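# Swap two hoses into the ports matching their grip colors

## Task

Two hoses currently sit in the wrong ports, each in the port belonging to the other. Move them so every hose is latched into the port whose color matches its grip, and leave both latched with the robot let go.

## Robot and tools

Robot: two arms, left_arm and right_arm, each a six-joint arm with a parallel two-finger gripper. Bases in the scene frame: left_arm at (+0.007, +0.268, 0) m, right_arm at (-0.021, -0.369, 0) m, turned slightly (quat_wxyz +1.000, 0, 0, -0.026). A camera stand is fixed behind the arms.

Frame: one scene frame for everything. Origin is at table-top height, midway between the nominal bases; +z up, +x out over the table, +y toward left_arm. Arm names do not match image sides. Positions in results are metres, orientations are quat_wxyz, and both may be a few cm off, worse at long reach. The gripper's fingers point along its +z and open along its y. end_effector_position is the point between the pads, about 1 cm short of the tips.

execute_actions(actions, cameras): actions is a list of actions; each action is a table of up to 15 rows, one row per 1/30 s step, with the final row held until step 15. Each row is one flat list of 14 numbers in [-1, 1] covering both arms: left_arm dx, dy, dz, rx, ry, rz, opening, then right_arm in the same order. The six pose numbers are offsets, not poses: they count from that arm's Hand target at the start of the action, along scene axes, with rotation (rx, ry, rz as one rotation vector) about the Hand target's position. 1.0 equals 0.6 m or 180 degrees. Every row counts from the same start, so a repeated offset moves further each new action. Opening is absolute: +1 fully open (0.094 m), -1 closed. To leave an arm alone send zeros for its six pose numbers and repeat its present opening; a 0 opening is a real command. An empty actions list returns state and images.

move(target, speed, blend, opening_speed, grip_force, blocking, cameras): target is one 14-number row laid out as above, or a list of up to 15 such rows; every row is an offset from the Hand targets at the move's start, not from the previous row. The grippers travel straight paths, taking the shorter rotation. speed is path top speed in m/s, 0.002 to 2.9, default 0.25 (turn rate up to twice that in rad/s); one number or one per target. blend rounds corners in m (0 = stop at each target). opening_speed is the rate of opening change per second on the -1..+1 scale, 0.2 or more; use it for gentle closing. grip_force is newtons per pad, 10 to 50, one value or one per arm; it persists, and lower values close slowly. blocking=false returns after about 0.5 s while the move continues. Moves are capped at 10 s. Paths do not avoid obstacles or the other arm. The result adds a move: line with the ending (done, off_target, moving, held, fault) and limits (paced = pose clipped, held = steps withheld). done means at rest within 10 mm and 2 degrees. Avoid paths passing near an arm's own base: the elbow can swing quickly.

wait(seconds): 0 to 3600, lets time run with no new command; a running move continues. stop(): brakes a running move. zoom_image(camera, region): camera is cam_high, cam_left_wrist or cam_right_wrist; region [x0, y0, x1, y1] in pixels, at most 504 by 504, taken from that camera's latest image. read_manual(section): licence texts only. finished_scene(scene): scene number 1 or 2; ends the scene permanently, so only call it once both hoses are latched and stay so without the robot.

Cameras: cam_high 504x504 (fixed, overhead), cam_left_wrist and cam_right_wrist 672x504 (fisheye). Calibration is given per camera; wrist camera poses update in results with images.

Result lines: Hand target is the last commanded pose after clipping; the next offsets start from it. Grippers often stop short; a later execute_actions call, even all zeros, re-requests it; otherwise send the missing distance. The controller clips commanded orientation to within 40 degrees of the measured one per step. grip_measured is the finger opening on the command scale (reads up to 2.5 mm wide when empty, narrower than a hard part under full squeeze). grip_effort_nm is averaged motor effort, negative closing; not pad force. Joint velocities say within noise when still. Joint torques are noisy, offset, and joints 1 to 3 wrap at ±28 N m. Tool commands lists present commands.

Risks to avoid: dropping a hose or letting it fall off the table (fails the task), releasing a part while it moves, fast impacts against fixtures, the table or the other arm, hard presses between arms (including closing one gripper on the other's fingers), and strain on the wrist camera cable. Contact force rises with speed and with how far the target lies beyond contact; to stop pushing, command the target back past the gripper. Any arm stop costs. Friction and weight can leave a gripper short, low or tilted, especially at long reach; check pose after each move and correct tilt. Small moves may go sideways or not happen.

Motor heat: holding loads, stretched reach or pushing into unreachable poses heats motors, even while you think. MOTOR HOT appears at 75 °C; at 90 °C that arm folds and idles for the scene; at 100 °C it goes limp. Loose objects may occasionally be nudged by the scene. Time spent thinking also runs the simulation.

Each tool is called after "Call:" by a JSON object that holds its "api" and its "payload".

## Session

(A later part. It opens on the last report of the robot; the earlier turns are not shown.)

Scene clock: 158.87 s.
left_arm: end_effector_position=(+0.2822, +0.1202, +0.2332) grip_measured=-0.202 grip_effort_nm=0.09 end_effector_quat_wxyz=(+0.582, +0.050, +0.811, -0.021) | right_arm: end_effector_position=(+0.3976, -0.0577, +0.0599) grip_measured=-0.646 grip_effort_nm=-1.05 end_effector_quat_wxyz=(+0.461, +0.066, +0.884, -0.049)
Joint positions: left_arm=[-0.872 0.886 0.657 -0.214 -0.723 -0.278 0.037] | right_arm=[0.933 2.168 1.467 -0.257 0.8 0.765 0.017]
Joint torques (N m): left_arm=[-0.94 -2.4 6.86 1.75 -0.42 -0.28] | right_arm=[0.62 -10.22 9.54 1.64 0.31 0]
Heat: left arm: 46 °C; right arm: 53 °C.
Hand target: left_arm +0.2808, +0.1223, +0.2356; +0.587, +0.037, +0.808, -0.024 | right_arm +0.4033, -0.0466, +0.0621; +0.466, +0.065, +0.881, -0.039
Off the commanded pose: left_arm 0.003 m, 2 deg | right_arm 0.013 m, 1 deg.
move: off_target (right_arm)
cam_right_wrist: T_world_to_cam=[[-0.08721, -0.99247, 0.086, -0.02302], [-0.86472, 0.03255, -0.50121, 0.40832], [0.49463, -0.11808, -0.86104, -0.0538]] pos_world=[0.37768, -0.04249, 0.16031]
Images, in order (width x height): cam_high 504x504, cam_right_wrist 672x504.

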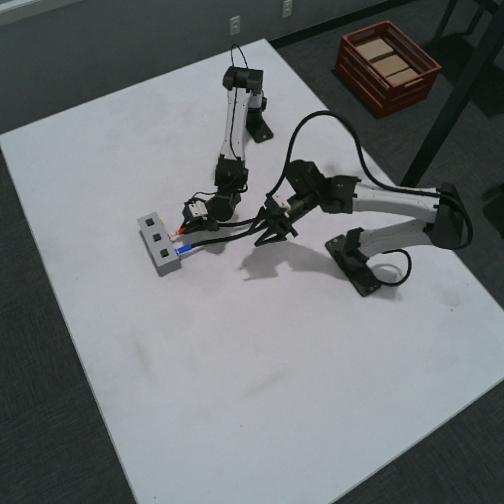

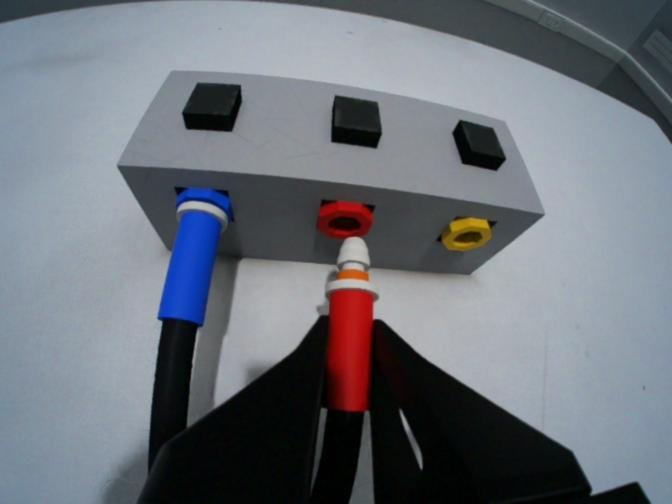

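Call:
{"api": "move", "payload": {"target": [[0,0,0,0,0,0,-0.2,-0.05,0.01,0,0,0,0,-1],[0,0,0,0,0,0,-0.2,0.01,0.008,0,0,0,0,-1]], "speed": 0.15, "cameras": ["cam_right_wrist","cam_high"]}}

Call:
{"api": "zoom_image", "payload": {"camera": "cam_right_wrist", "region": [280, 160, 440, 320]}}

Call:
{"api": "zoom_image", "payload": {"camera": "cam_high", "region": [145, 210, 205, 260]}}

Scene clock: 160.73 s.
left_arm: end_effector_position=(+0.2822, +0.1202, +0.2332) grip_measured=-0.202 grip_effort_nm=0.09 end_effector_quat_wxyz=(+0.582, +0.050, +0.811, -0.021) | right_arm: end_effector_position=(+0.4034, -0.0535, +0.0598) grip_measured=-0.646 grip_effort_nm=-1.05 end_effector_quat_wxyz=(+0.460, +0.066, +0.884, -0.050)
Joint positions: left_arm=[-0.872 0.886 0.657 -0.214 -0.723 -0.278 0.037] | right_arm=[0.928 2.193 1.51 -0.275 0.798 0.761 0.017]
Joint torques (N m): left_arm=[-0.94 -2.39 6.86 1.74 -0.42 -0.28] | right_arm=[0.73 -10.43 9.57 1.69 0.32 0.01]
Heat: left arm: 46 °C; right arm: 53 °C.
Hand target: left_arm +0.2808, +0.1223, +0.2356; +0.587, +0.037, +0.808, -0.024 | right_arm +0.4093, -0.0417, +0.0623; +0.466, +0.065, +0.881, -0.038
Off the commanded pose: left_arm 0.003 m, 2 deg | right_arm 0.013 m, 2 deg.
move: off_target (right_arm)
cam_right_wrist: T_world_to_cam=[[-0.08777, -0.99222, 0.08831, -0.01816], [-0.86584, 0.03215, -0.49929, 0.41351], [0.49257, -0.12028, -0.86192, -0.05552]] pos_world=[0.38378, -0.03799, 0.16021]
Images, in order (width x height): cam_high 504x504, cam_right_wrist 672x504.

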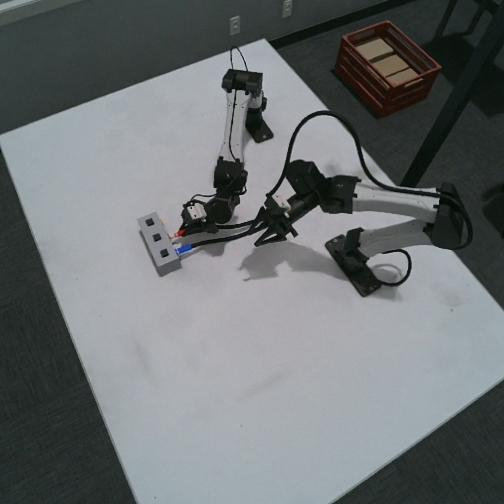

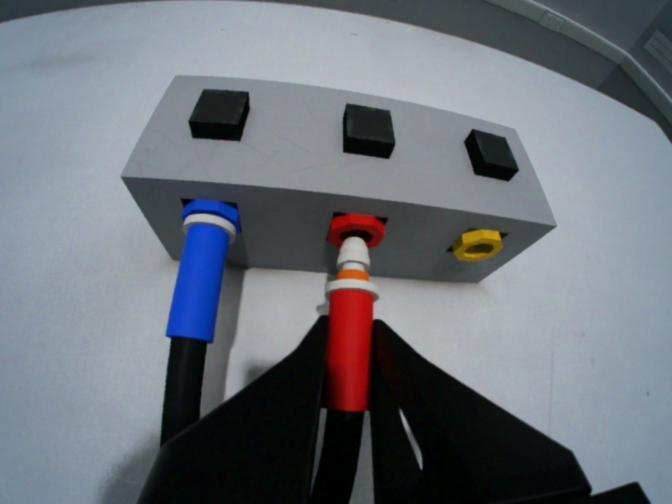

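Scaled by 3.150 from the camera's image (finer frame: 960x720).

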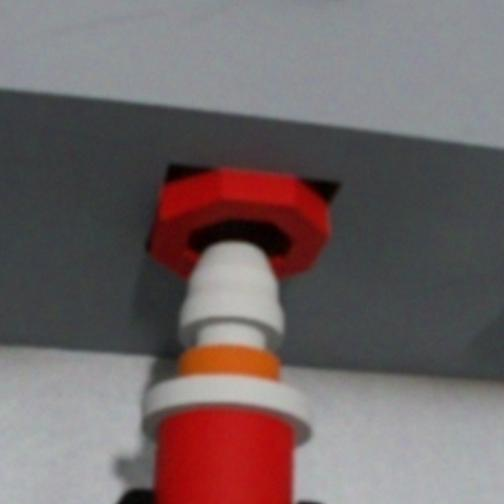

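Scaled by 8.400 from the camera's image (finer frame: 720x720).

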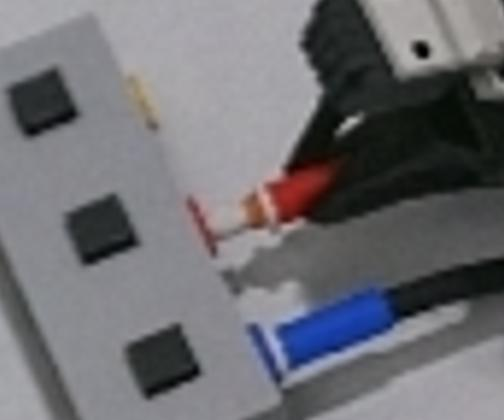

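Call:
{"api": "move", "payload": {"target": [[0,0,0,0,0,0,-0.2,0.02,-0.014,0.008,0,0,0,-1],[0,0,0,0,0,0,-0.2,0.05,-0.018,0.012,0,0,0,-1]], "speed": 0.12, "blend": [0.005,0], "cameras": ["cam_right_wrist"]}}

Call:
{"api": "zoom_image", "payload": {"camera": "cam_right_wrist", "region": [280, 180, 440, 340]}}

Scene clock: 161.83 s.
left_arm: end_effector_position=(+0.2822, +0.1202, +0.2332) grip_measured=-0.202 grip_effort_nm=0.09 end_effector_quat_wxyz=(+0.582, +0.050, +0.811, -0.021) | right_arm: end_effector_position=(+0.4064, -0.0533, +0.0558) grip_measured=-0.646 grip_effort_nm=-1.05 end_effector_quat_wxyz=(+0.436, +0.031, +0.898, -0.057)
Joint positions: left_arm=[-0.872 0.886 0.657 -0.214 -0.723 -0.278 0.037] | right_arm=[0.91 2.2 1.54 -0.321 0.739 0.694 0.017]
Joint torques (N m): left_arm=[-0.91 -2.4 6.86 1.75 -0.42 -0.28] | right_arm=[-3.29 -10.04 10.92 2.37 0.53 -0.03]
Heat: left arm: 46 °C; right arm: 54 °C.
Hand target: left_arm +0.2808, +0.1223, +0.2356; +0.587, +0.037, +0.808, -0.024 | right_arm +0.4393, -0.0525, +0.0693; +0.466, +0.065, +0.881, -0.038
Off the commanded pose: left_arm 0.003 m, 2 deg | right_arm 0.036 m, 6 deg.
move: off_target (right_arm)
cam_right_wrist: T_world_to_cam=[[-0.02702, -0.99111, 0.1303, -0.04434], [-0.89448, -0.03423, -0.4458, 0.4192], [0.4463, -0.12859, -0.8856, -0.0407]] pos_world=[0.39193, -0.03483, 0.15661]

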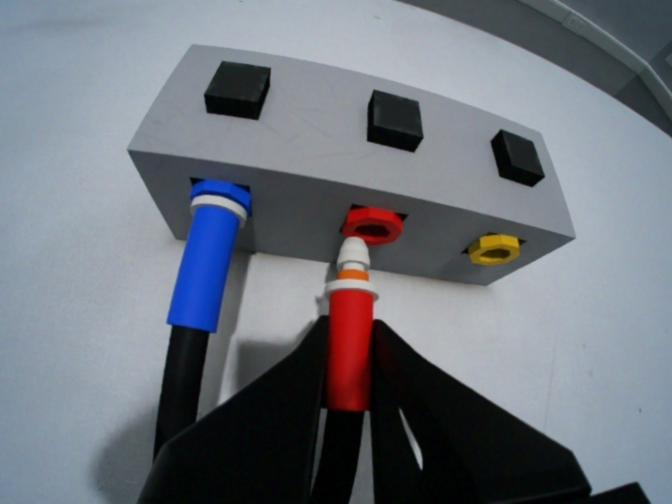

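Scaled by 3.150 from the camera's image (finer frame: 960x720).

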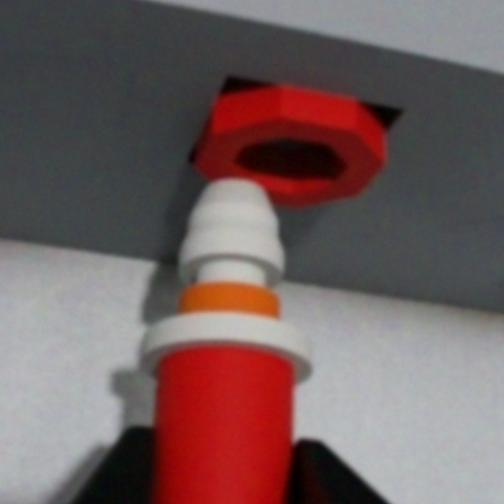

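Call:
{"api": "move", "payload": {"target": [[0,0,0,0,0,0,-0.2,-0.13,0.021,0.01,0,0,0,-1],[0,0,0,0,0,0,-0.2,-0.05,0.019,-0.006,0,0,0,-1]], "speed": 0.15, "cameras": ["cam_right_wrist"]}}

Call:
{"api": "zoom_image", "payload": {"camera": "cam_right_wrist", "region": [280, 160, 440, 320]}}

Scene clock: 164.13 s.
left_arm: end_effector_position=(+0.2822, +0.1202, +0.2332) grip_measured=-0.202 grip_effort_nm=0.10 end_effector_quat_wxyz=(+0.582, +0.050, +0.811, -0.021) | right_arm: end_effector_position=(+0.4024, -0.0537, +0.0613) grip_measured=-0.646 grip_effort_nm=-1.05 end_effector_quat_wxyz=(+0.458, +0.064, +0.885, -0.053)
Joint positions: left_arm=[-0.872 0.886 0.657 -0.214 -0.723 -0.278 0.037] | right_arm=[0.93 2.191 1.516 -0.292 0.799 0.762 0.017]
Joint torques (N m): left_arm=[-0.95 -2.39 6.86 1.75 -0.42 -0.28] | right_arm=[0.61 -10.5 9.77 1.71 0.32 0]
Heat: left arm: 45 °C; right arm: 55 °C.
Hand target: left_arm +0.2808, +0.1223, +0.2356; +0.587, +0.037, +0.808, -0.024 | right_arm +0.4093, -0.0412, +0.0658; +0.466, +0.065, +0.881, -0.039
Off the commanded pose: left_arm 0.003 m, 2 deg | right_arm 0.015 m, 2 deg.
move: off_target (right_arm)
cam_right_wrist: T_world_to_cam=[[-0.0869, -0.99174, 0.09434, -0.01935], [-0.86807, 0.02891, -0.49561, 0.41386], [0.48879, -0.12496, -0.86341, -0.05238]] pos_world=[0.38317, -0.0377, 0.16171]

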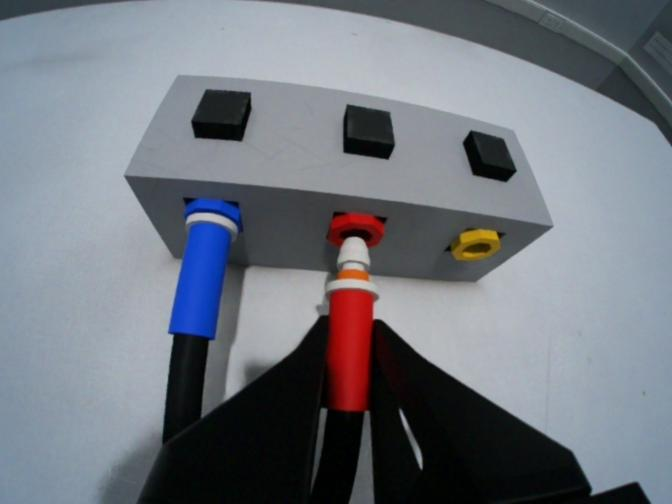

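Scaled by 3.150 from the camera's image (finer frame: 960x720).

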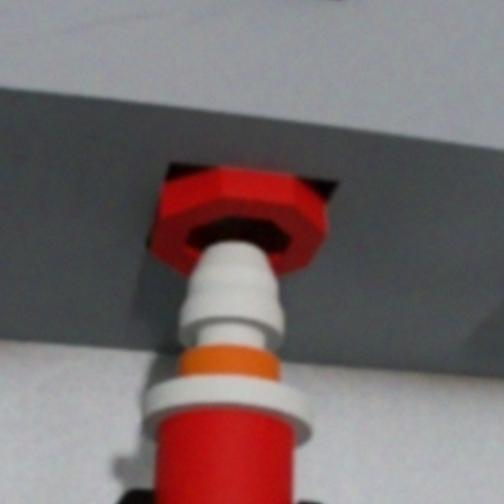

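Call:
{"api": "move", "payload": {"target": [[0,0,0,0,0,0,-0.2,-0.05,0.002,0.01,0,0,0,-1],[0,0,0,0,0,0,-0.2,0.002,0.001,0.004,0,0,0,-1],[0,0,0,0,0,0,-0.2,0.025,-0.006,0.012,0,0,0,-1]], "speed": 0.15, "blend": [0,0.003,0], "cameras": ["cam_right_wrist"]}}

Call:
{"api": "zoom_image", "payload": {"camera": "cam_right_wrist", "region": [280, 160, 440, 320]}}

Scene clock: 165.93 s.
left_arm: end_effector_position=(+0.2822, +0.1202, +0.2332) grip_measured=-0.202 grip_effort_nm=0.10 end_effector_quat_wxyz=(+0.582, +0.050, +0.811, -0.021) | right_arm: end_effector_position=(+0.4121, -0.0539, +0.0638) grip_measured=-0.646 grip_effort_nm=-1.04 end_effector_quat_wxyz=(+0.451, +0.057, +0.889, -0.051)
Joint positions: left_arm=[-0.872 0.886 0.657 -0.214 -0.723 -0.278 0.037] | right_arm=[0.908 2.202 1.553 -0.308 0.768 0.731 0.017]
Joint torques (N m): left_arm=[-0.92 -2.4 6.84 1.75 -0.42 -0.27] | right_arm=[-0.17 -10.84 10.36 1.82 0.42 -0.02]
Heat: left arm: 45 °C; right arm: 55 °C.
Hand target: left_arm +0.2808, +0.1223, +0.2356; +0.587, +0.037, +0.808, -0.024 | right_arm +0.4244, -0.0449, +0.0730; +0.466, +0.065, +0.881, -0.039
Off the commanded pose: left_arm 0.003 m, 2 deg | right_arm 0.018 m, 3 deg.
move: off_target (right_arm)
cam_right_wrist: T_world_to_cam=[[-0.07152, -0.99266, 0.09749, -0.02545], [-0.8767, 0.01594, -0.48078, 0.42543], [0.4757, -0.11985, -0.8714, -0.04879]] pos_world=[0.39436, -0.0379, 0.16451]

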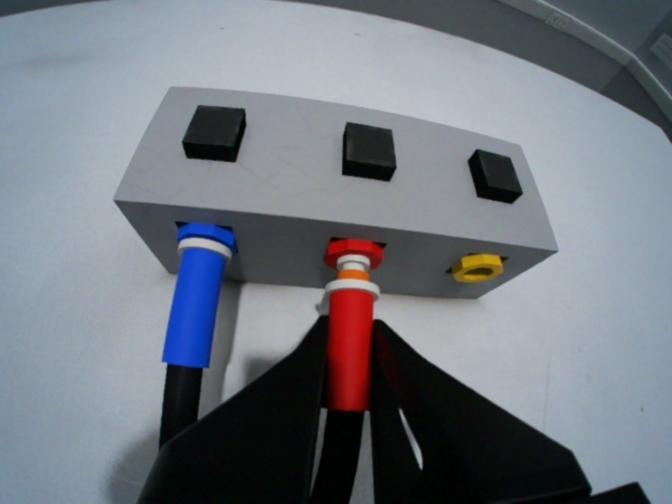

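Scaled by 3.150 from the camera's image (finer frame: 960x720).

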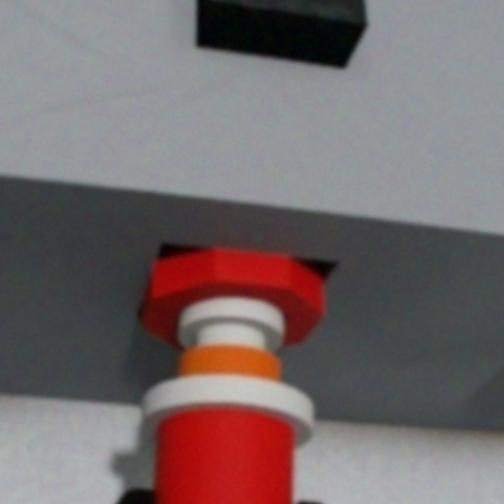

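In the nut, centered. Push with dithers.

Call:
{"api": "move", "payload": {"target": [[0,0,0,0,0,0,-0.2,0.02,0.02,0.01,0,0,0,-1],[0,0,0,0,0,0,-0.2,0.04,-0.035,0.03,0,0,0,-1],[0,0,0,0,0,0,-0.2,0.07,0.01,0.05,0,0,0,-1],[0,0,0,0,0,0,-0.2,0.09,-0.035,0.02,0,0,0,-1],[0,0,0,0,0,0,-0.2,0.11,0.01,0.06,0,0,0,-1],[0,0,0,0,0,0,-0.2,0.12,-0.015,0.03,0,0,0,-1]], "speed": 0.18, "blend": 0.005, "cameras": ["cam_right_wrist"]}}

Call:
{"api": "zoom_image", "payload": {"camera": "cam_right_wrist", "region": [280, 160, 440, 320]}}

Scene clock: 167.67 s.
left_arm: end_effector_position=(+0.2822, +0.1202, +0.2332) grip_measured=-0.202 grip_effort_nm=0.09 end_effector_quat_wxyz=(+0.582, +0.050, +0.811, -0.021) | right_arm: end_effector_position=(+0.4199, -0.0589, +0.0680) grip_measured=-0.646 grip_effort_nm=-1.04 end_effector_quat_wxyz=(+0.381, -0.006, +0.920, -0.095)
Joint positions: left_arm=[-0.872 0.886 0.657 -0.214 -0.723 -0.278 0.037] | right_arm=[0.869 2.26 1.768 -0.603 0.679 0.633 0.017]
Joint torques (N m): left_arm=[-0.94 -2.4 6.84 1.74 -0.42 -0.28] | right_arm=[-6.79 -10 11.4 3.99 0.71 -0.1]
Heat: left arm: 45 °C; right arm: 55 °C.
Hand target: left_arm +0.2808, +0.1223, +0.2356; +0.587, +0.037, +0.808, -0.024 | right_arm +0.4964, -0.0538, +0.0910; +0.466, +0.065, +0.881, -0.039
Off the commanded pose: left_arm 0.003 m, 2 deg | right_arm 0.080 m, 15 deg.
move: off_target (right_arm)
cam_right_wrist: T_world_to_cam=[[0.02398, -0.97408, 0.22492, -0.07797], [-0.94056, -0.09823, -0.32513, 0.44392], [0.33879, -0.20375, -0.91853, 0.00629]] pos_world=[0.41727, -0.03106, 0.16764]

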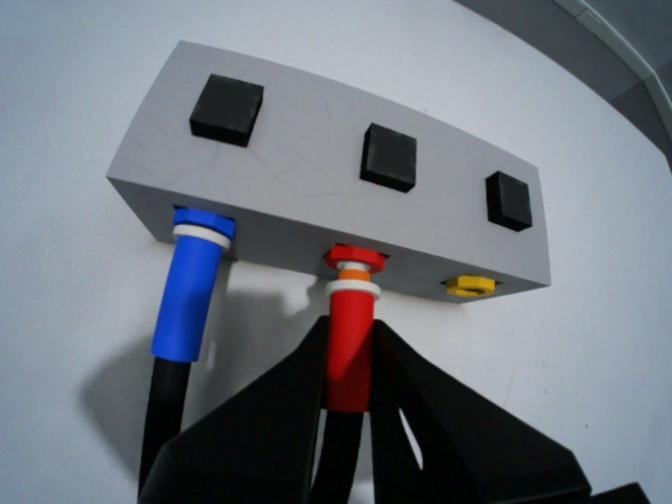

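Scaled by 3.150 from the camera's image (finer frame: 960x720).

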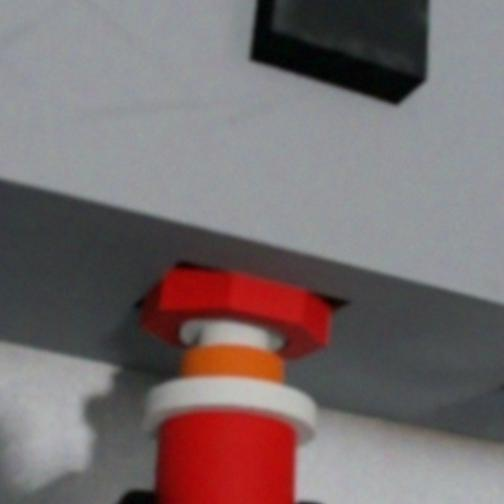

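Call:
{"api": "move", "payload": {"target": [[0,0,0,0,0,0,-0.2,-0.11,0.008,-0.035,0,0,0,-1],[0,0,0,0,0,0,-0.2,-0.09,0.015,-0.035,0,-0.03,-0.015,-1],[0,0,0,0,0,0,-0.2,-0.05,-0.015,-0.02,0,-0.06,-0.02,-1],[0,0,0,0,0,0,-0.2,-0.02,0.02,-0.04,0,-0.06,-0.02,-1],[0,0,0,0,0,0,-0.2,0.01,-0.015,-0.01,0,-0.06,-0.02,-1],[0,0,0,0,0,0,-0.2,0.03,0.02,-0.03,0,-0.06,-0.02,-1],[0,0,0,0,0,0,-0.2,0.04,0.0,-0.01,0,-0.06,-0.02,-1]], "speed": 0.18, "blend": 0.005, "cameras": ["cam_right_wrist","cam_high"]}}

Call:
{"api": "zoom_image", "payload": {"camera": "cam_right_wrist", "region": [280, 160, 440, 320]}}

Call:
{"api": "zoom_image", "payload": {"camera": "cam_high", "region": [145, 210, 205, 260]}}

Scene clock: 170.17 s.
left_arm: end_effector_position=(+0.2822, +0.1202, +0.2332) grip_measured=-0.202 grip_effort_nm=0.09 end_effector_quat_wxyz=(+0.582, +0.050, +0.811, -0.021) | right_arm: end_effector_position=(+0.4230, -0.0590, +0.0566) grip_measured=-0.646 grip_effort_nm=-1.04 end_effector_quat_wxyz=(+0.475, +0.002, +0.869, -0.141)
Joint positions: left_arm=[-0.872 0.886 0.657 -0.214 -0.723 -0.278 0.037] | right_arm=[0.917 2.288 1.614 -0.3 0.908 0.574 0.017]
Joint torques (N m): left_arm=[-0.94 -2.4 6.84 1.74 -0.42 -0.28] | right_arm=[-10.69 -10.02 14.06 4.6 -0.11 -0.31]
Heat: left arm: 45 °C; right arm: 56 °C.
Hand target: left_arm +0.2808, +0.1223, +0.2356; +0.587, +0.037, +0.808, -0.024 | right_arm +0.5203, -0.0538, +0.0850; +0.546, +0.096, +0.831, -0.047
Off the commanded pose: left_arm 0.003 m, 2 deg | right_arm 0.102 m, 18 deg.
move: off_target (right_arm)
cam_right_wrist: T_world_to_cam=[[-0.06482, -0.95028, 0.30457, -0.04109], [-0.85389, -0.10512, -0.50972, 0.41644], [0.5164, -0.29311, -0.80463, -0.09218]] pos_world=[0.40053, -0.02229, 0.15061]
Images, in order (width x height): cam_high 504x504, cam_right_wrist 672x504.

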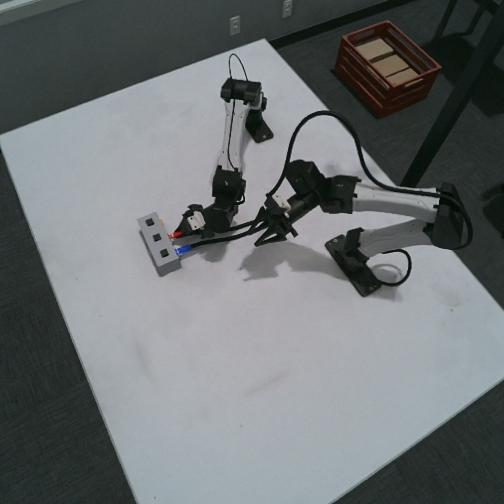

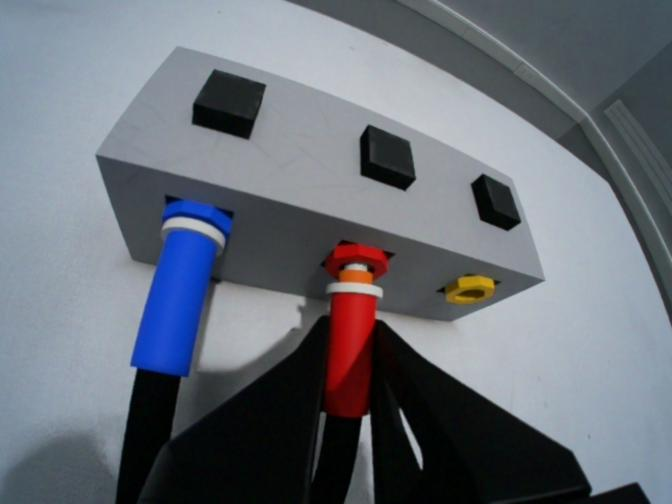

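Scaled by 3.150 from the camera's image (finer frame: 960x720).

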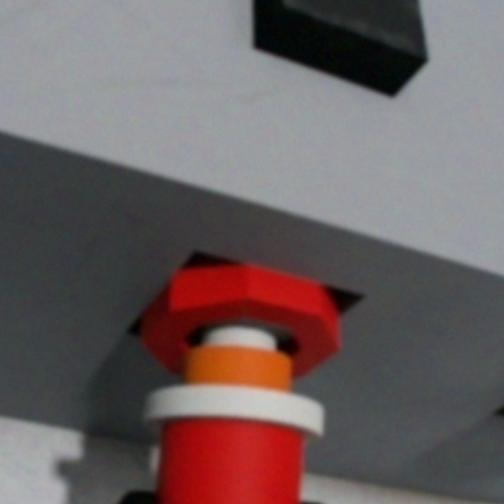

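Scaled by 8.400 from the camera's image (finer frame: 720x720).

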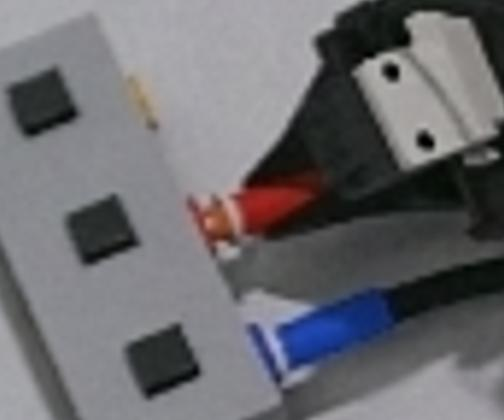

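Call:
{"api": "move", "payload": {"target": [[0,0,0,0,0,0,-0.2,-0.12,0.0,-0.015,0,0.02,0.0,-1],[0,0,0,0,0,0,-0.2,-0.05,0.02,0.02,0,0.02,0,-1],[0,0,0,0,0,0,-0.2,0.0,-0.03,-0.02,0,0.02,0,-1],[0,0,0,0,0,0,-0.2,0.03,0.03,0.03,0,0.02,0,-1],[0,0,0,0,0,0,-0.2,0.05,-0.03,-0.02,0,0.02,0,-1],[0,0,0,0,0,0,-0.2,0.07,0.03,0.04,0,0.02,0,-1],[0,0,0,0,0,0,-0.2,0.08,0.0,0.0,0,0.02,0,-1]], "speed": 0.2, "blend": 0.005, "cameras": ["cam_right_wrist"]}}

Call:
{"api": "zoom_image", "payload": {"camera": "cam_right_wrist", "region": [280, 160, 440, 320]}}

Scene clock: 173.27 s.
left_arm: end_effector_position=(+0.2822, +0.1202, +0.2332) grip_measured=-0.202 grip_effort_nm=0.09 end_effector_quat_wxyz=(+0.582, +0.050, +0.811, -0.021) | right_arm: end_effector_position=(+0.4274, -0.0627, +0.0580) grip_measured=-0.646 grip_effort_nm=-1.04 end_effector_quat_wxyz=(+0.355, -0.027, +0.924, -0.142)
Joint positions: left_arm=[-0.872 0.886 0.657 -0.214 -0.723 -0.278 0.037] | right_arm=[0.86 2.361 1.924 -0.755 0.704 0.609 0.017]
Joint torques (N m): left_arm=[-0.92 -2.39 6.86 1.75 -0.42 -0.28] | right_arm=[-10.89 -8.95 13.67 5.48 1.38 0.04]
Heat: left arm: 44 °C; right arm: 56 °C.
Hand target: left_arm +0.2808, +0.1223, +0.2356; +0.587, +0.037, +0.808, -0.024 | right_arm +0.5683, -0.0537, +0.0849; +0.519, +0.095, +0.848, -0.050
Off the commanded pose: left_arm 0.003 m, 2 deg | right_arm 0.144 m, 27 deg.
move: off_target (right_arm)
cam_right_wrist: T_world_to_cam=[[0.03667, -0.94613, 0.32171, -0.08889], [-0.95674, -0.12622, -0.26213, 0.4489], [0.28862, -0.29818, -0.90983, 0.00885]] pos_world=[0.43019, -0.0248, 0.15433]

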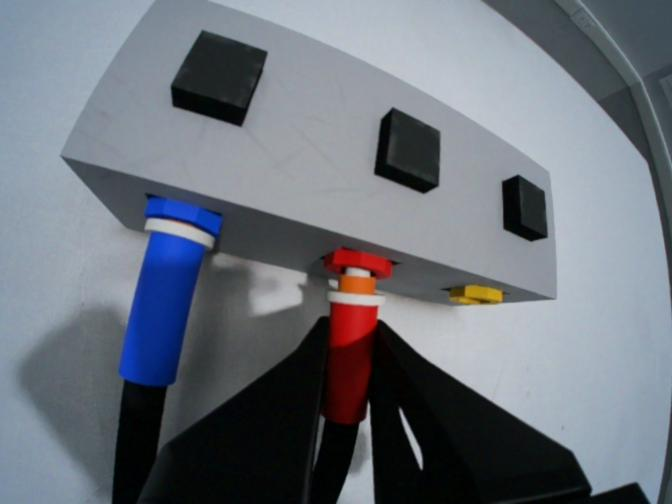

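Scaled by 3.150 from the camera's image (finer frame: 960x720).

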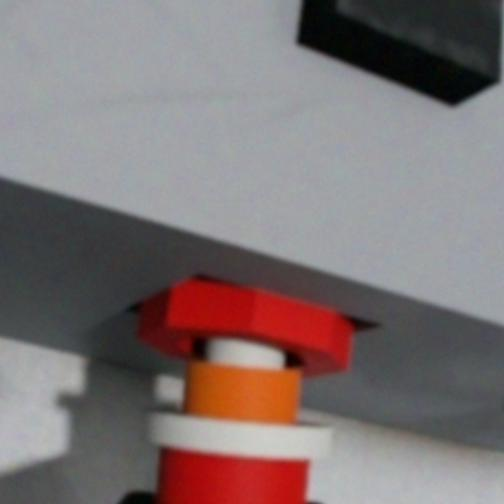

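Call:
{"api": "move", "payload": {"target": [[0,0,0,0,0,0,-0.2,-0.235,-0.005,-0.022,0,0,0.02,-1],[0,0,0,0,0,0,-0.2,-0.235,-0.005,-0.022,0,0,0.02,-0.3],[0,0,0,0,0,0,-0.2,-0.27,-0.003,0.0,-0.009,-0.028,0.04,-0.3]], "speed": 0.15, "opening_speed": 1, "cameras": ["cam_right_wrist","cam_high"]}}

Call:
{"api": "zoom_image", "payload": {"camera": "cam_high", "region": [145, 210, 205, 260]}}

Scene clock: 177.80 s.
left_arm: end_effector_position=(+0.2822, +0.1202, +0.2332) grip_measured=-0.202 grip_effort_nm=0.09 end_effector_quat_wxyz=(+0.582, +0.050, +0.811, -0.021) | right_arm: end_effector_position=(+0.4069, -0.0542, +0.0650) grip_measured=-0.303 grip_effort_nm=0.13 end_effector_quat_wxyz=(+0.546, +0.027, +0.837, -0.034)
Joint positions: left_arm=[-0.872 0.886 0.657 -0.214 -0.723 -0.278 0.037] | right_arm=[0.938 2.161 1.273 0.219 0.866 0.512 0.033]
Joint torques (N m): left_arm=[-0.94 -2.4 6.86 1.75 -0.41 -0.27] | right_arm=[0.32 -15.34 4.78 2.07 0.43 0.01]
Heat: left arm: 44 °C; right arm: 59 °C.
Hand target: left_arm +0.2808, +0.1223, +0.2356; +0.587, +0.037, +0.808, -0.024 | right_arm +0.4063, -0.0555, +0.0849; +0.559, +0.036, +0.828, -0.025
Off the commanded pose: left_arm 0.003 m, 2 deg | right_arm 0.020 m, 2 deg.
move: off_target (right_arm); target 2's new opening was sent with right_arm's hand 0.018 m and 5 deg from that target
cam_right_wrist: T_world_to_cam=[[-0.02156, -0.9946, 0.10148, -0.04691], [-0.75271, -0.05065, -0.6564, 0.37882], [0.658, -0.09054, -0.74756, -0.12596]] pos_world=[0.36701, -0.03887, 0.15925]
Images, in order (width x height): cam_high 504x504, cam_right_wrist 672x504.

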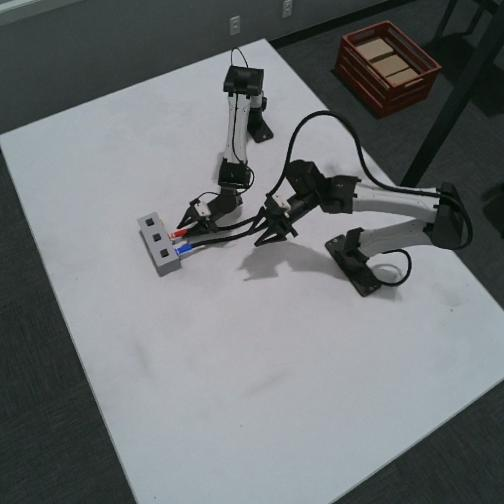

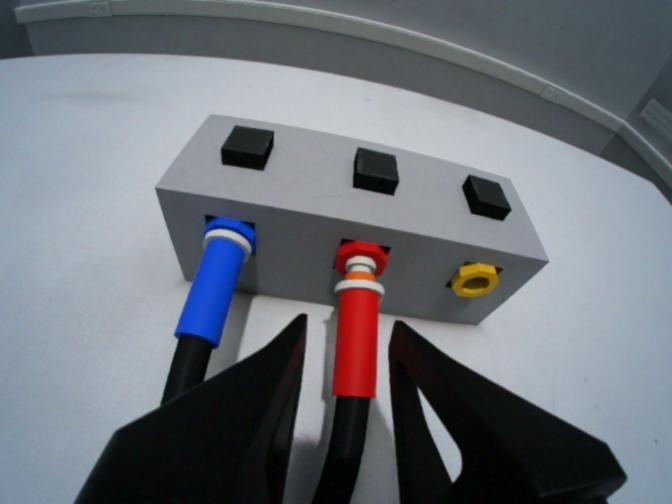

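Scaled by 8.400 from the camera's image (finer frame: 720x720).

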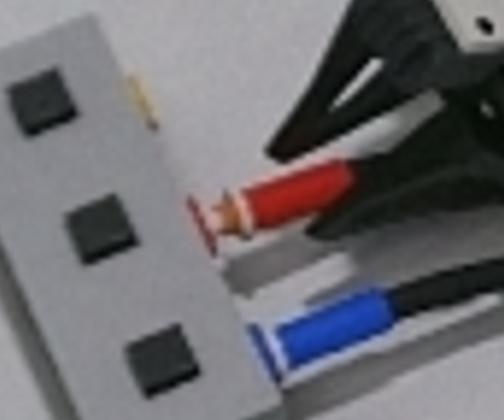

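Call:
{"api": "move", "payload": {"target": [[0,0,0,0,0,0,-0.2,0.0,-0.006,-0.012,0,0,0,-0.3],[0,0,0,0,0,0,-0.2,0.0,-0.006,-0.012,0,0,0,-1]], "speed": 0.1, "opening_speed": 1, "cameras": ["cam_right_wrist"]}}

Call:
{"api": "zoom_image", "payload": {"camera": "cam_right_wrist", "region": [280, 200, 440, 360]}}

Scene clock: 179.63 s.
left_arm: end_effector_position=(+0.2822, +0.1202, +0.2332) grip_measured=-0.202 grip_effort_nm=0.10 end_effector_quat_wxyz=(+0.582, +0.050, +0.811, -0.021) | right_arm: end_effector_position=(+0.4054, -0.0567, +0.0620) grip_measured=-0.671 grip_effort_nm=-1.05 end_effector_quat_wxyz=(+0.549, +0.028, +0.834, -0.034)
Joint positions: left_arm=[-0.872 0.886 0.657 -0.214 -0.723 -0.278 0.037] | right_arm=[0.938 2.161 1.249 0.254 0.87 0.506 0.015]
Joint torques (N m): left_arm=[-0.92 -2.43 6.86 1.74 -0.42 -0.27] | right_arm=[-0.09 -14.65 4.63 2.07 0.33 0.01]
Heat: left arm: 44 °C; right arm: 61 °C.
Hand target: left_arm +0.2808, +0.1223, +0.2356; +0.587, +0.037, +0.808, -0.024 | right_arm +0.4063, -0.0590, +0.0778; +0.560, +0.036, +0.828, -0.025
Off the commanded pose: left_arm 0.003 m, 2 deg | right_arm 0.016 m, 2 deg.
move: off_target (right_arm); target 2's new opening was sent with right_arm's hand 0.016 m and 2 deg from that target
cam_right_wrist: T_world_to_cam=[[-0.02303, -0.99474, 0.09979, -0.04852], [-0.74743, -0.04916, -0.66252, 0.37389], [0.66394, -0.08984, -0.74237, -0.13011]] pos_world=[0.36473, -0.04157, 0.15596]

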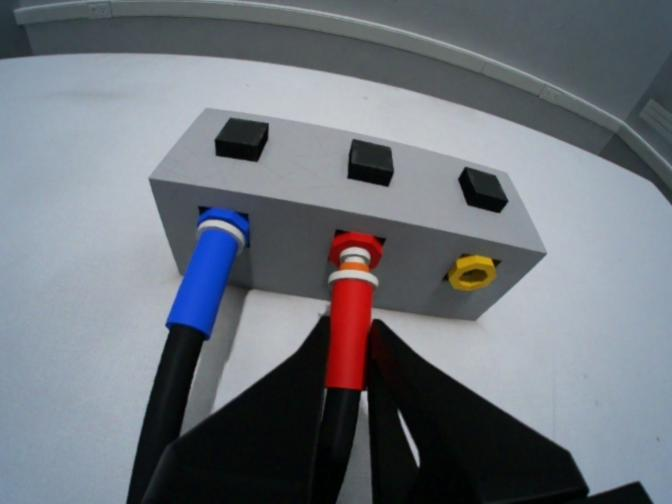

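Scaled by 3.150 from the camera's image (finer frame: 960x720).

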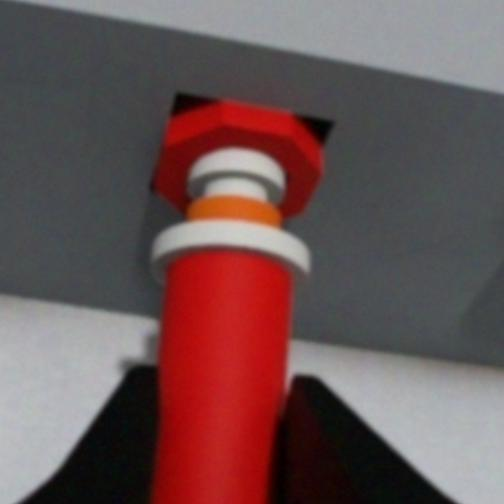

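Call:
{"api": "move", "payload": {"target": [[0,0,0,0,0,0,-0.2,0.03,0.02,0.01,0,0,0,-1],[0,0,0,0,0,0,-0.2,0.05,-0.02,0.03,0,0,0,-1],[0,0,0,0,0,0,-0.2,0.07,0.02,0.05,0,0,0,-1],[0,0,0,0,0,0,-0.2,0.09,-0.02,0.02,0,0,0,-1],[0,0,0,0,0,0,-0.2,0.11,0.02,0.05,0,0,0,-1],[0,0,0,0,0,0,-0.2,0.12,0.0,0.02,0,0,0,-1]], "speed": 0.18, "blend": 0.005, "cameras": ["cam_right_wrist"]}}

Call:
{"api": "zoom_image", "payload": {"camera": "cam_right_wrist", "region": [280, 180, 440, 340]}}

Scene clock: 181.47 s.
left_arm: end_effector_position=(+0.2822, +0.1202, +0.2332) grip_measured=-0.202 grip_effort_nm=0.10 end_effector_quat_wxyz=(+0.582, +0.050, +0.811, -0.021) | right_arm: end_effector_position=(+0.4731, -0.0614, +0.1010) grip_measured=-0.973 grip_effort_nm=-1.05 end_effector_quat_wxyz=(+0.565, +0.043, +0.824, -0.023)
Joint positions: left_arm=[-0.872 0.886 0.657 -0.214 -0.723 -0.278 0.037] | right_arm=[0.822 2.219 1.471 0.212 0.788 0.41 0.001]
Joint torques (N m): left_arm=[-0.94 -2.4 6.87 1.74 -0.41 -0.28] | right_arm=[-0.36 -9.98 8.25 2.04 0.06 0.01]
Heat: left arm: 43 °C; right arm: 61 °C.
Hand target: left_arm +0.2808, +0.1223, +0.2356; +0.587, +0.037, +0.808, -0.024 | right_arm +0.4784, -0.0592, +0.0899; +0.560, +0.036, +0.828, -0.025
Off the commanded pose: left_arm 0.003 m, 2 deg | right_arm 0.013 m, 1 deg.
move: off_target (right_arm)
cam_right_wrist: T_world_to_cam=[[-0.0383, -0.99706, 0.06635, -0.04502], [-0.72051, -0.01845, -0.6932, 0.44236], [0.69239, -0.07436, -0.71768, -0.16157]] pos_world=[0.42887, -0.04874, 0.19367]

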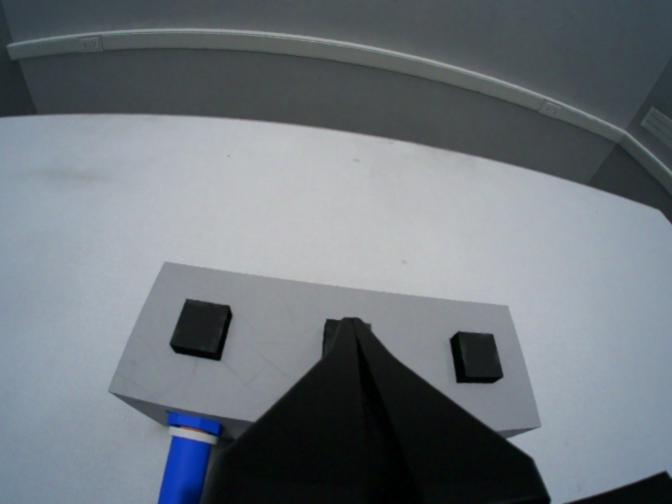

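Scaled by 3.150 from the camera's image (finer frame: 960x720).

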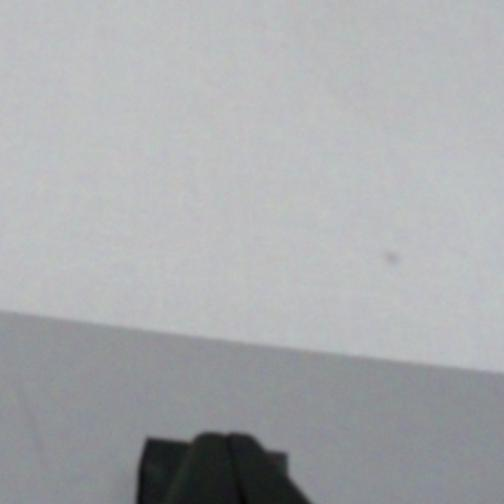

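Call:
{"api": "move", "payload": {"target": [[0,0,0,0,0,0,-0.2,0.0,0.0,0.08,0,0,0,-1],[0,0,0,0,0,0,-0.2,-0.13,0.01,0.08,0,0,0,-0.2]], "speed": 0.2, "cameras": ["cam_right_wrist","cam_high"]}}

Call:
{"api": "zoom_image", "payload": {"camera": "cam_high", "region": [145, 210, 205, 260]}}

Call:
{"api": "zoom_image", "payload": {"camera": "cam_right_wrist", "region": [240, 200, 440, 400]}}

Scene clock: 184.07 s.
left_arm: end_effector_position=(+0.2822, +0.1202, +0.2332) grip_measured=-0.202 grip_effort_nm=0.09 end_effector_quat_wxyz=(+0.582, +0.050, +0.811, -0.021) | right_arm: end_effector_position=(+0.4019, -0.0462, +0.1198) grip_measured=-0.203 grip_effort_nm=0.13 end_effector_quat_wxyz=(+0.550, +0.021, +0.834, -0.032)
Joint positions: left_arm=[-0.872 0.886 0.657 -0.214 -0.723 -0.278 0.037] | right_arm=[0.958 2.058 1.352 0.044 0.878 0.506 0.037]
Joint torques (N m): left_arm=[-0.92 -2.4 6.86 1.74 -0.41 -0.27] | right_arm=[-0.1 -15.32 5.22 1.82 0.42 0.19]
Heat: left arm: 43 °C; right arm: 62 °C.
Hand target: left_arm +0.2808, +0.1223, +0.2356; +0.587, +0.037, +0.808, -0.024 | right_arm +0.4004, -0.0531, +0.1379; +0.560, +0.036, +0.828, -0.025
Off the commanded pose: left_arm 0.003 m, 2 deg | right_arm 0.019 m, 2 deg.
move: off_target (right_arm); target 2's new opening was sent with right_arm's hand 0.020 m and 2 deg from that target
cam_right_wrist: T_world_to_cam=[[-0.00952, -0.99439, 0.10531, -0.04995], [-0.74569, -0.06311, -0.6633, 0.40877], [0.66622, -0.08484, -0.74091, -0.0848]] pos_world=[0.36084, -0.03107, 0.21357]
Images, in order (width x height): cam_high 504x504, cam_right_wrist 672x504.

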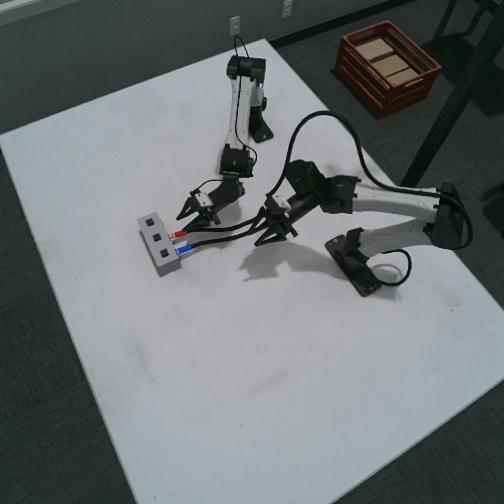

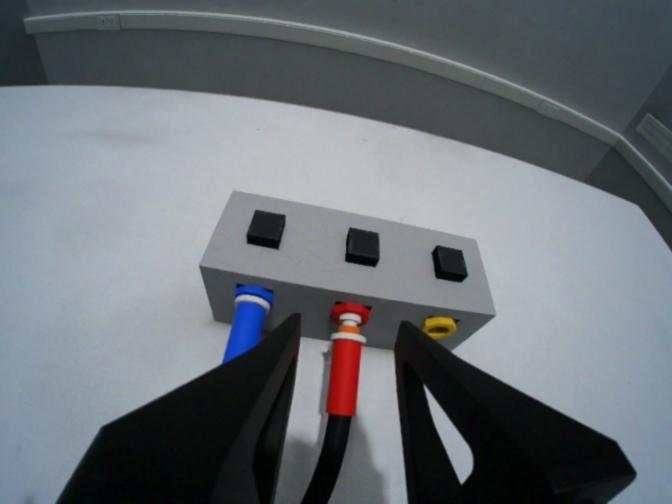

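Scaled by 8.400 from the camera's image (finer frame: 720x720).

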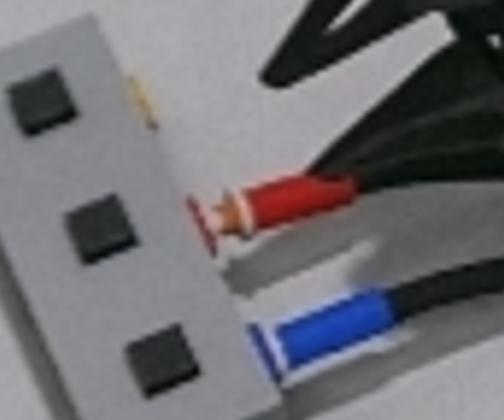

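Scaled by 2.520 from the camera's image (finer frame: 960x720).

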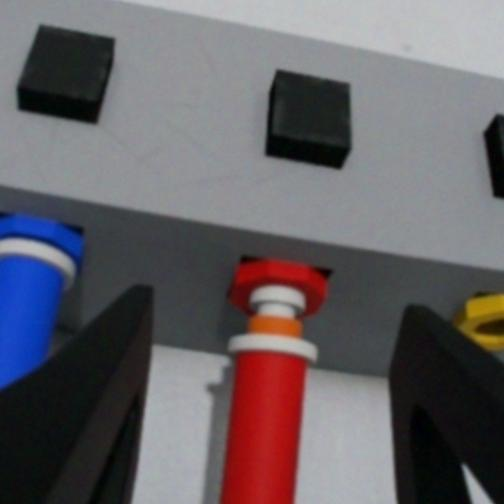

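Call:
{"api": "move", "payload": {"target": [[0,0,0,0,0,0,-0.2,0.0,-0.017,-0.06,0,0,0,-0.2],[0,0,0,0,0,0,-0.2,0.019,-0.017,-0.122,0,0,0,-0.2]], "speed": 0.15, "cameras": ["cam_right_wrist"]}}

Scene clock: 186.37 s.
left_arm: end_effector_position=(+0.2822, +0.1202, +0.2332) grip_measured=-0.202 grip_effort_nm=0.09 end_effector_quat_wxyz=(+0.582, +0.050, +0.811, -0.021) | right_arm: end_effector_position=(+0.4111, -0.0621, +0.0742) grip_measured=-0.203 grip_effort_nm=0.13 end_effector_quat_wxyz=(+0.563, +0.041, +0.825, -0.022)
Joint positions: left_arm=[-0.872 0.886 0.657 -0.214 -0.723 -0.278 0.037] | right_arm=[0.922 2.137 1.226 0.312 0.867 0.491 0.037]
Joint torques (N m): left_arm=[-0.9 -2.4 6.86 1.74 -0.41 -0.27] | right_arm=[-0.16 -10.09 5.24 2.13 0.2 0.01]
Heat: left arm: 43 °C; right arm: 62 °C.
Hand target: left_arm +0.2808, +0.1223, +0.2356; +0.587, +0.037, +0.808, -0.024 | right_arm +0.4117, -0.0634, +0.0647; +0.560, +0.036, +0.828, -0.025
Off the commanded pose: left_arm 0.003 m, 2 deg | right_arm 0.010 m, 1 deg.
move: done
cam_right_wrist: T_world_to_cam=[[-0.03401, -0.99725, 0.06587, -0.04811], [-0.72414, -0.02083, -0.68934, 0.38022], [0.68881, -0.07114, -0.72144, -0.13598]] pos_world=[0.36737, -0.04973, 0.16717]

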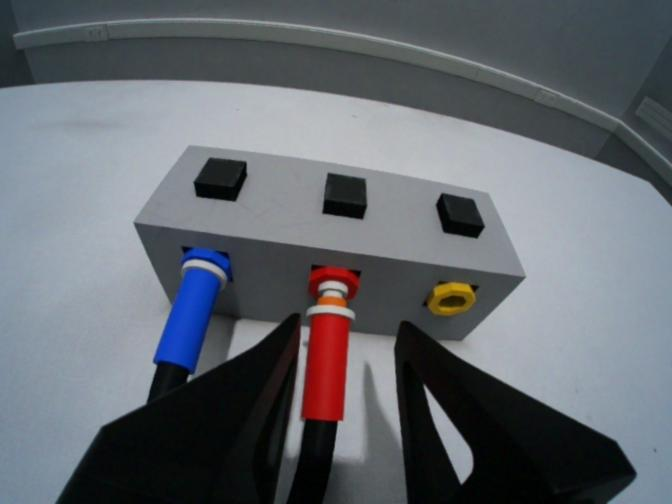

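Call:
{"api": "move", "payload": {"target": [[0,0,0,0,0,0,-0.2,-0.01,0.013,0.0,0,0,0,-0.2],[0,0,0,0,0,0,-0.2,0.0,0.011,-0.035,0,0,0,-0.2]], "speed": 0.12, "cameras": ["cam_right_wrist"]}}

Scene clock: 188.03 s.
left_arm: end_effector_position=(+0.2822, +0.1202, +0.2332) grip_measured=-0.202 grip_effort_nm=0.09 end_effector_quat_wxyz=(+0.582, +0.050, +0.811, -0.021) | right_arm: end_effector_position=(+0.4088, -0.0560, +0.0489) grip_measured=-0.203 grip_effort_nm=0.13 end_effector_quat_wxyz=(+0.559, +0.033, +0.828, -0.024)
Joint positions: left_arm=[-0.872 0.886 0.657 -0.214 -0.723 -0.278 0.037] | right_arm=[0.933 2.203 1.226 0.36 0.867 0.493 0.037]
Joint torques (N m): left_arm=[-0.92 -2.4 6.83 1.74 -0.41 -0.27] | right_arm=[-0.17 -10.17 6.13 2.1 0.29 0.07]
Heat: left arm: 43 °C; right arm: 62 °C.
Hand target: left_arm +0.2808, +0.1223, +0.2356; +0.587, +0.037, +0.808, -0.024 | right_arm +0.4117, -0.0567, +0.0436; +0.560, +0.036, +0.828, -0.025
Off the commanded pose: left_arm 0.003 m, 2 deg | right_arm 0.006 m, 0 deg.
move: done
cam_right_wrist: T_world_to_cam=[[-0.02251, -0.99663, 0.07887, -0.04577], [-0.7316, -0.03735, -0.68071, 0.36291], [0.68136, -0.07302, -0.7283, -0.14895]] pos_world=[0.36596, -0.04294, 0.14217]

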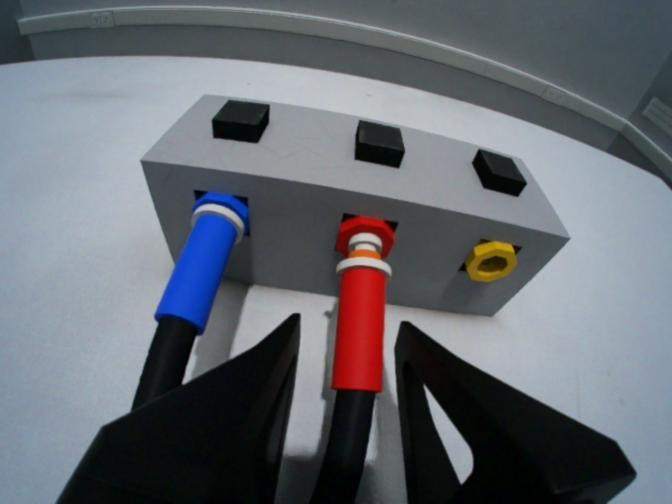

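Call:
{"api": "move", "payload": {"target": [[0,0,0,0,0,0,-0.2,0.01,-0.006,0.02,0,0,0,-0.2],[0,0,0,0,0,0,-0.2,0.01,-0.006,0.02,0,0,0,-1]], "speed": 0.1, "opening_speed": 1.2, "cameras": ["cam_right_wrist"]}}

Call:
{"api": "zoom_image", "payload": {"camera": "cam_right_wrist", "region": [280, 200, 440, 360]}}

Scene clock: 189.67 s.
left_arm: end_effector_position=(+0.2822, +0.1202, +0.2332) grip_measured=-0.202 grip_effort_nm=0.09 end_effector_quat_wxyz=(+0.582, +0.050, +0.811, -0.021) | right_arm: end_effector_position=(+0.4136, -0.0620, +0.0472) grip_measured=-0.649 grip_effort_nm=-1.05 end_effector_quat_wxyz=(+0.555, +0.033, +0.831, -0.028)
Joint positions: left_arm=[-0.872 0.886 0.657 -0.214 -0.723 -0.278 0.037] | right_arm=[0.915 2.203 1.226 0.355 0.854 0.485 0.017]
Joint torques (N m): left_arm=[-0.91 -2.4 6.87 1.74 -0.42 -0.28] | right_arm=[-0.06 -12.41 6.99 1.87 0.27 0.02]
Heat: left arm: 43 °C; right arm: 62 °C.
Hand target: left_arm +0.2808, +0.1223, +0.2356; +0.587, +0.037, +0.808, -0.024 | right_arm +0.4178, -0.0604, +0.0556; +0.560, +0.036, +0.828, -0.025
Off the commanded pose: left_arm 0.003 m, 2 deg | right_arm 0.010 m, 1 deg.
move: done
cam_right_wrist: T_world_to_cam=[[-0.02554, -0.99606, 0.08494, -0.05042], [-0.73837, -0.03848, -0.6733, 0.3674], [0.67391, -0.07992, -0.73448, -0.15098]] pos_world=[0.37174, -0.04815, 0.14076]

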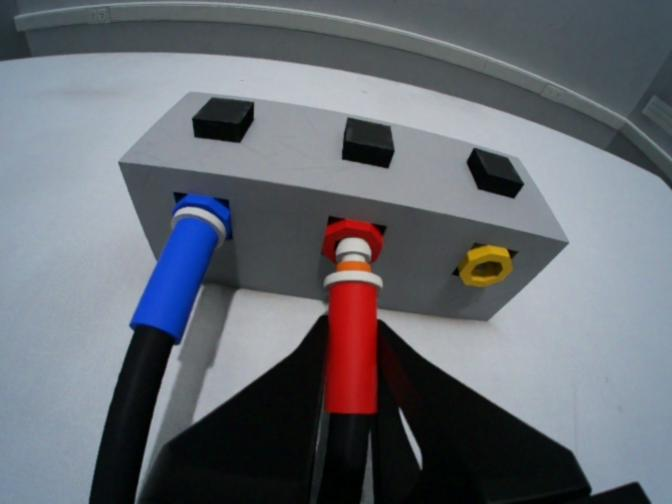

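Scaled by 3.150 from the camera's image (finer frame: 960x720).

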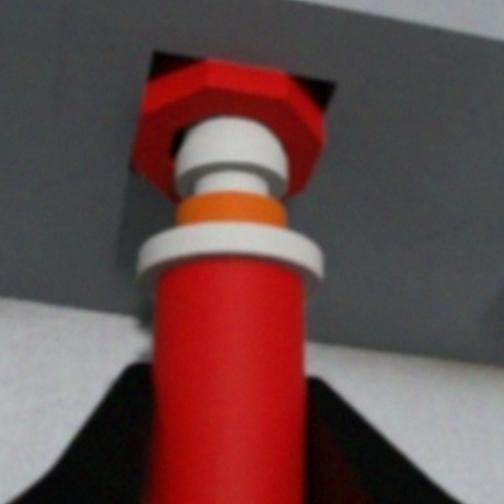

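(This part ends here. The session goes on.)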